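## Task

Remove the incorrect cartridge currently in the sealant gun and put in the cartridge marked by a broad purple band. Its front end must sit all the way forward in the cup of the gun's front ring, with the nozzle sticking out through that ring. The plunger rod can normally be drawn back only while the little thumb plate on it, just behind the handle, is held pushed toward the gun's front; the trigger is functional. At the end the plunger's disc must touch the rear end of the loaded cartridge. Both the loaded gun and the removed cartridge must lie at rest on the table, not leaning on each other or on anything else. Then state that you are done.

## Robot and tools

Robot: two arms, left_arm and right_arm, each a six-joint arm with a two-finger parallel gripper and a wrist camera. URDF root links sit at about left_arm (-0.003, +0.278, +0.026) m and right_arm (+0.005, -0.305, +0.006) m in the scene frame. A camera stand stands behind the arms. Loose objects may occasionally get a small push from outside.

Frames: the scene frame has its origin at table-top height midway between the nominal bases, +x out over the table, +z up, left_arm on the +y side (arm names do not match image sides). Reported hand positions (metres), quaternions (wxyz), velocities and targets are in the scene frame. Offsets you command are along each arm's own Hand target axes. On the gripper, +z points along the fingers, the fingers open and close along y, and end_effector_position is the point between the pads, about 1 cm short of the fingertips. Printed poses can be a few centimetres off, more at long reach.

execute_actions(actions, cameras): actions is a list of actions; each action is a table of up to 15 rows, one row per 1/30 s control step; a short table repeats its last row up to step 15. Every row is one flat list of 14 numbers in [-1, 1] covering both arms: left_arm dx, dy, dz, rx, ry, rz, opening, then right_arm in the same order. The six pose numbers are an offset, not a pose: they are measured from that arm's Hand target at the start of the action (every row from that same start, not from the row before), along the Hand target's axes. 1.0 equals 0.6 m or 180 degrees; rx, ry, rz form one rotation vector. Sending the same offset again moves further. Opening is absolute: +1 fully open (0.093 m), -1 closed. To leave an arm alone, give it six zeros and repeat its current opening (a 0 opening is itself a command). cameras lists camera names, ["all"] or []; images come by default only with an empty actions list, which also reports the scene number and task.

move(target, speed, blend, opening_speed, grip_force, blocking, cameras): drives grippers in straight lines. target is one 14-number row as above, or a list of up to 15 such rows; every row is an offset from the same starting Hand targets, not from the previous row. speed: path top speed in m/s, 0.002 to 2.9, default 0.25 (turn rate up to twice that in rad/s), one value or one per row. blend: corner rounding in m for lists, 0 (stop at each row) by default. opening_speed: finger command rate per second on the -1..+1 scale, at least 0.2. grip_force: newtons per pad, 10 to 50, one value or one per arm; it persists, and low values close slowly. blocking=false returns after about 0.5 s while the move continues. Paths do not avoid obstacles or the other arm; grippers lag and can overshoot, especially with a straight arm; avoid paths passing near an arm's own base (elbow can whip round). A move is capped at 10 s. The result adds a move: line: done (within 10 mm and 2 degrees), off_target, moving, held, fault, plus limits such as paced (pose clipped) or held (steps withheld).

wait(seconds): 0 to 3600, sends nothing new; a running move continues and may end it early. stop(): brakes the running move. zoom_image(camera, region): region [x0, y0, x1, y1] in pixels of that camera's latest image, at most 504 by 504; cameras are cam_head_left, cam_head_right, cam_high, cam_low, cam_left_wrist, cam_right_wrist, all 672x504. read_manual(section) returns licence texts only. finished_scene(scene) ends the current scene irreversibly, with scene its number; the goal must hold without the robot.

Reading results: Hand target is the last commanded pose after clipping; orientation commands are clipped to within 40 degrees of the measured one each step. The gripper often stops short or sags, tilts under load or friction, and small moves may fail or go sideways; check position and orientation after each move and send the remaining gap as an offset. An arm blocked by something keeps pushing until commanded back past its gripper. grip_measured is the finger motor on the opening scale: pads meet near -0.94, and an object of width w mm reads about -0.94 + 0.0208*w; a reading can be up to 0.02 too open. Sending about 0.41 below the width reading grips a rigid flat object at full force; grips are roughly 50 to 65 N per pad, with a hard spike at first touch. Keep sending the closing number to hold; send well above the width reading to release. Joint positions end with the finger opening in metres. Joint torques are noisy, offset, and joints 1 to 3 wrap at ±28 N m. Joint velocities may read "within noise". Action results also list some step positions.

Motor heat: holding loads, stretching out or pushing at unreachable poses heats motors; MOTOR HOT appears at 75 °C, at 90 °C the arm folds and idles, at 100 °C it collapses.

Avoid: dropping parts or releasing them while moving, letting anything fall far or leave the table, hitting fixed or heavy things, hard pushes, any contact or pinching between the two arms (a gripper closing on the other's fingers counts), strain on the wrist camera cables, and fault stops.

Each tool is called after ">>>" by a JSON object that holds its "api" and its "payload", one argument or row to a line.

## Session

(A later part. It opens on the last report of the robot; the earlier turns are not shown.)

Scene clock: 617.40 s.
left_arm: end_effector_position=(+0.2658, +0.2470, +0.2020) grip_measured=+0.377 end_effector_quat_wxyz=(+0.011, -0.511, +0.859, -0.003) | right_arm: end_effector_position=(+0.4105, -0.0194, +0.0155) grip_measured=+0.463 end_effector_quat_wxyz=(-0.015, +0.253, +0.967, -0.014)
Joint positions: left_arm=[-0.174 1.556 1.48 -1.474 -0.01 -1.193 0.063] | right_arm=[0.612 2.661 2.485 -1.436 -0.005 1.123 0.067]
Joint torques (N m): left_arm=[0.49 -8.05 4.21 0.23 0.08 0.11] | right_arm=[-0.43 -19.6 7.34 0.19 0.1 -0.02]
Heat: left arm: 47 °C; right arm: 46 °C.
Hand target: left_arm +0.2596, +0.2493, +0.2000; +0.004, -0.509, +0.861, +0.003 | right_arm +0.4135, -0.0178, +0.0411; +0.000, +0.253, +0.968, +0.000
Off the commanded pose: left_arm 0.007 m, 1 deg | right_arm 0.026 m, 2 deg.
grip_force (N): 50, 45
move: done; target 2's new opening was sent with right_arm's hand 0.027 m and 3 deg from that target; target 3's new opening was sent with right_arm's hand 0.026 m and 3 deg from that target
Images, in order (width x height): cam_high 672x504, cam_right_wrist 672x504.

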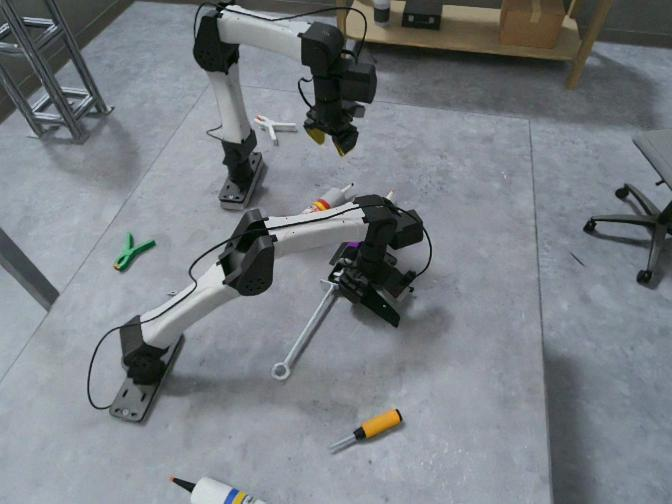

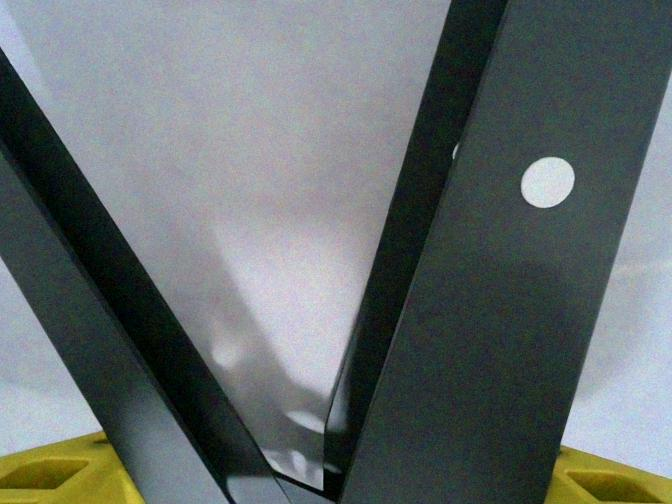

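>>> {"api": "move", "payload": {
  "target": [
    [0,0,0,0,0,0,0.38,0,0,0,0,0,0,1.0],
    [0,0,0,0,0,0,0.38,0,0,-0.2,0,0,0,1.0]
  ],
  "opening_speed": 0.8,
  "speed": 0.12,
  "cameras": ["all"]
}}

Scene clock: 634.17 s.
left_arm: end_effector_position=(+0.2658, +0.2470, +0.2020) grip_measured=+0.377 end_effector_quat_wxyz=(+0.011, -0.511, +0.859, -0.003) | right_arm: end_effector_position=(+0.4124, -0.0176, +0.1379) grip_measured=+1.000 end_effector_quat_wxyz=(+0.047, +0.249, +0.966, +0.060)
Joint positions: left_arm=[-0.174 1.556 1.48 -1.474 -0.01 -1.193 0.063] | right_arm=[0.612 2.482 2.632 -1.569 -0.007 1.116 0.093]
Joint torques (N m): left_arm=[0.44 -8.14 4.18 0.23 0.07 0.12] | right_arm=[-0.55 -17.25 8.24 0.83 0.07 0.07]
Heat: left arm: 46 °C; right arm: 49 °C.
Hand target: left_arm +0.2596, +0.2493, +0.2000; +0.004, -0.509, +0.861, +0.003 | right_arm +0.4136, -0.0179, +0.1611; +0.000, +0.253, +0.968, +0.000
Off the commanded pose: left_arm 0.007 m, 1 deg | right_arm 0.023 m, 9 deg.
joint sent to its limit (right arm) — joint 4 (wrist pitch), lower limit. The joint targets are off in orientation, not in position.
grip_force (N): 50, 45
move: off_target (right_arm)

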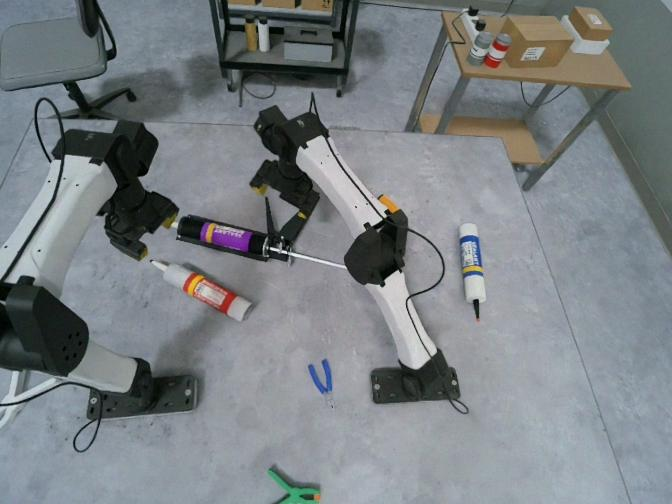

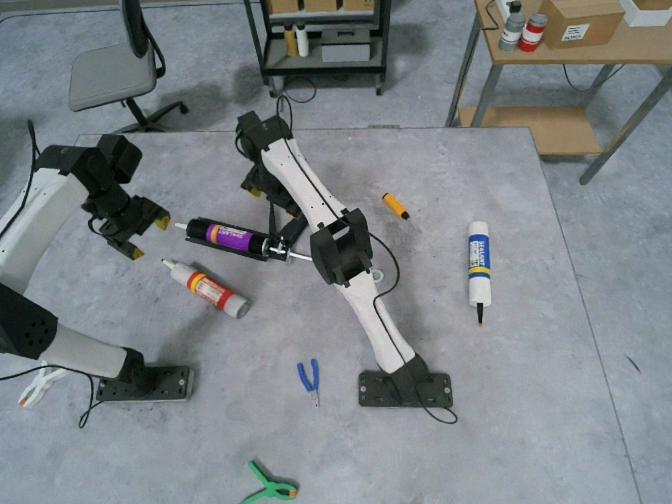

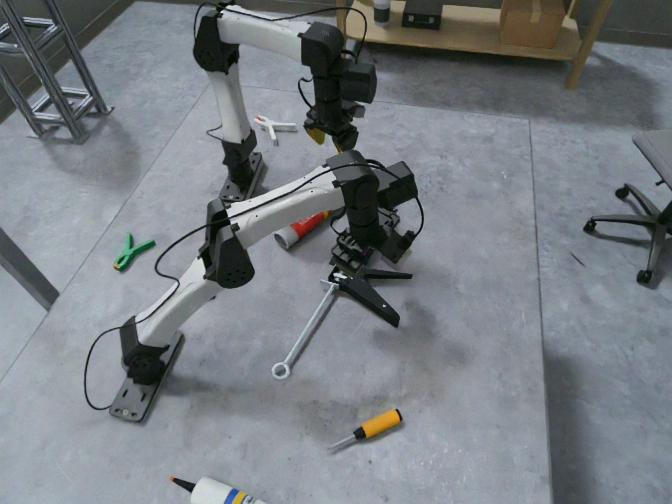

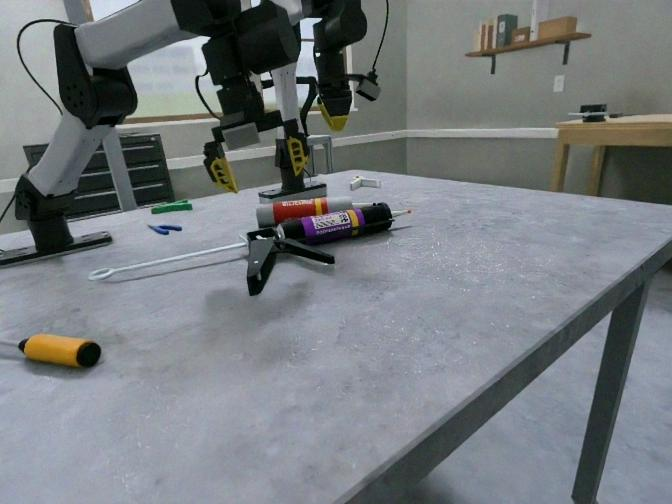

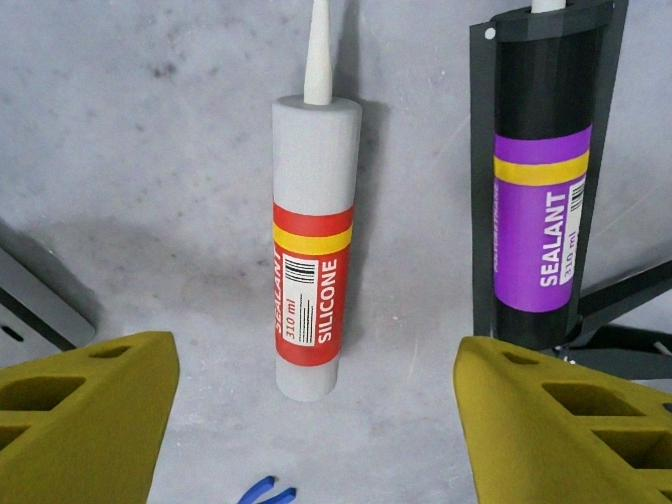

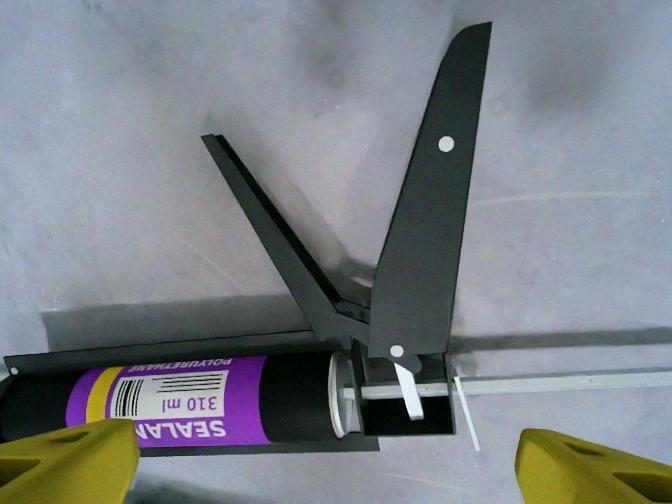

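>>> {"api": "zoom_image", "payload": {
  "camera": "cam_right_wrist",
  "region": [260, 320, 500, 460]
}}

>>> {"api": "zoom_image", "payload": {
  "camera": "cam_left_wrist",
  "region": [440, 0, 672, 200]
}}

Scaled by 2.100 from the camera's image (finer frame: 960x720).

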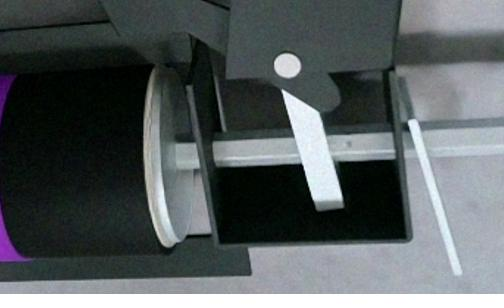

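Scaled by 2.172 from the camera's image (finer frame: 960x720).

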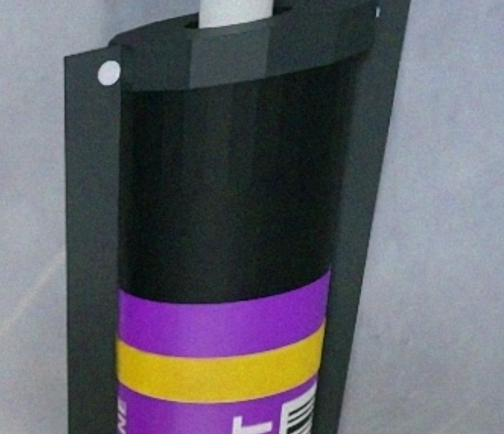

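>>> {"api": "finished_scene", "payload": {
  "scene": 2
}}

The scene is finished: the task was done.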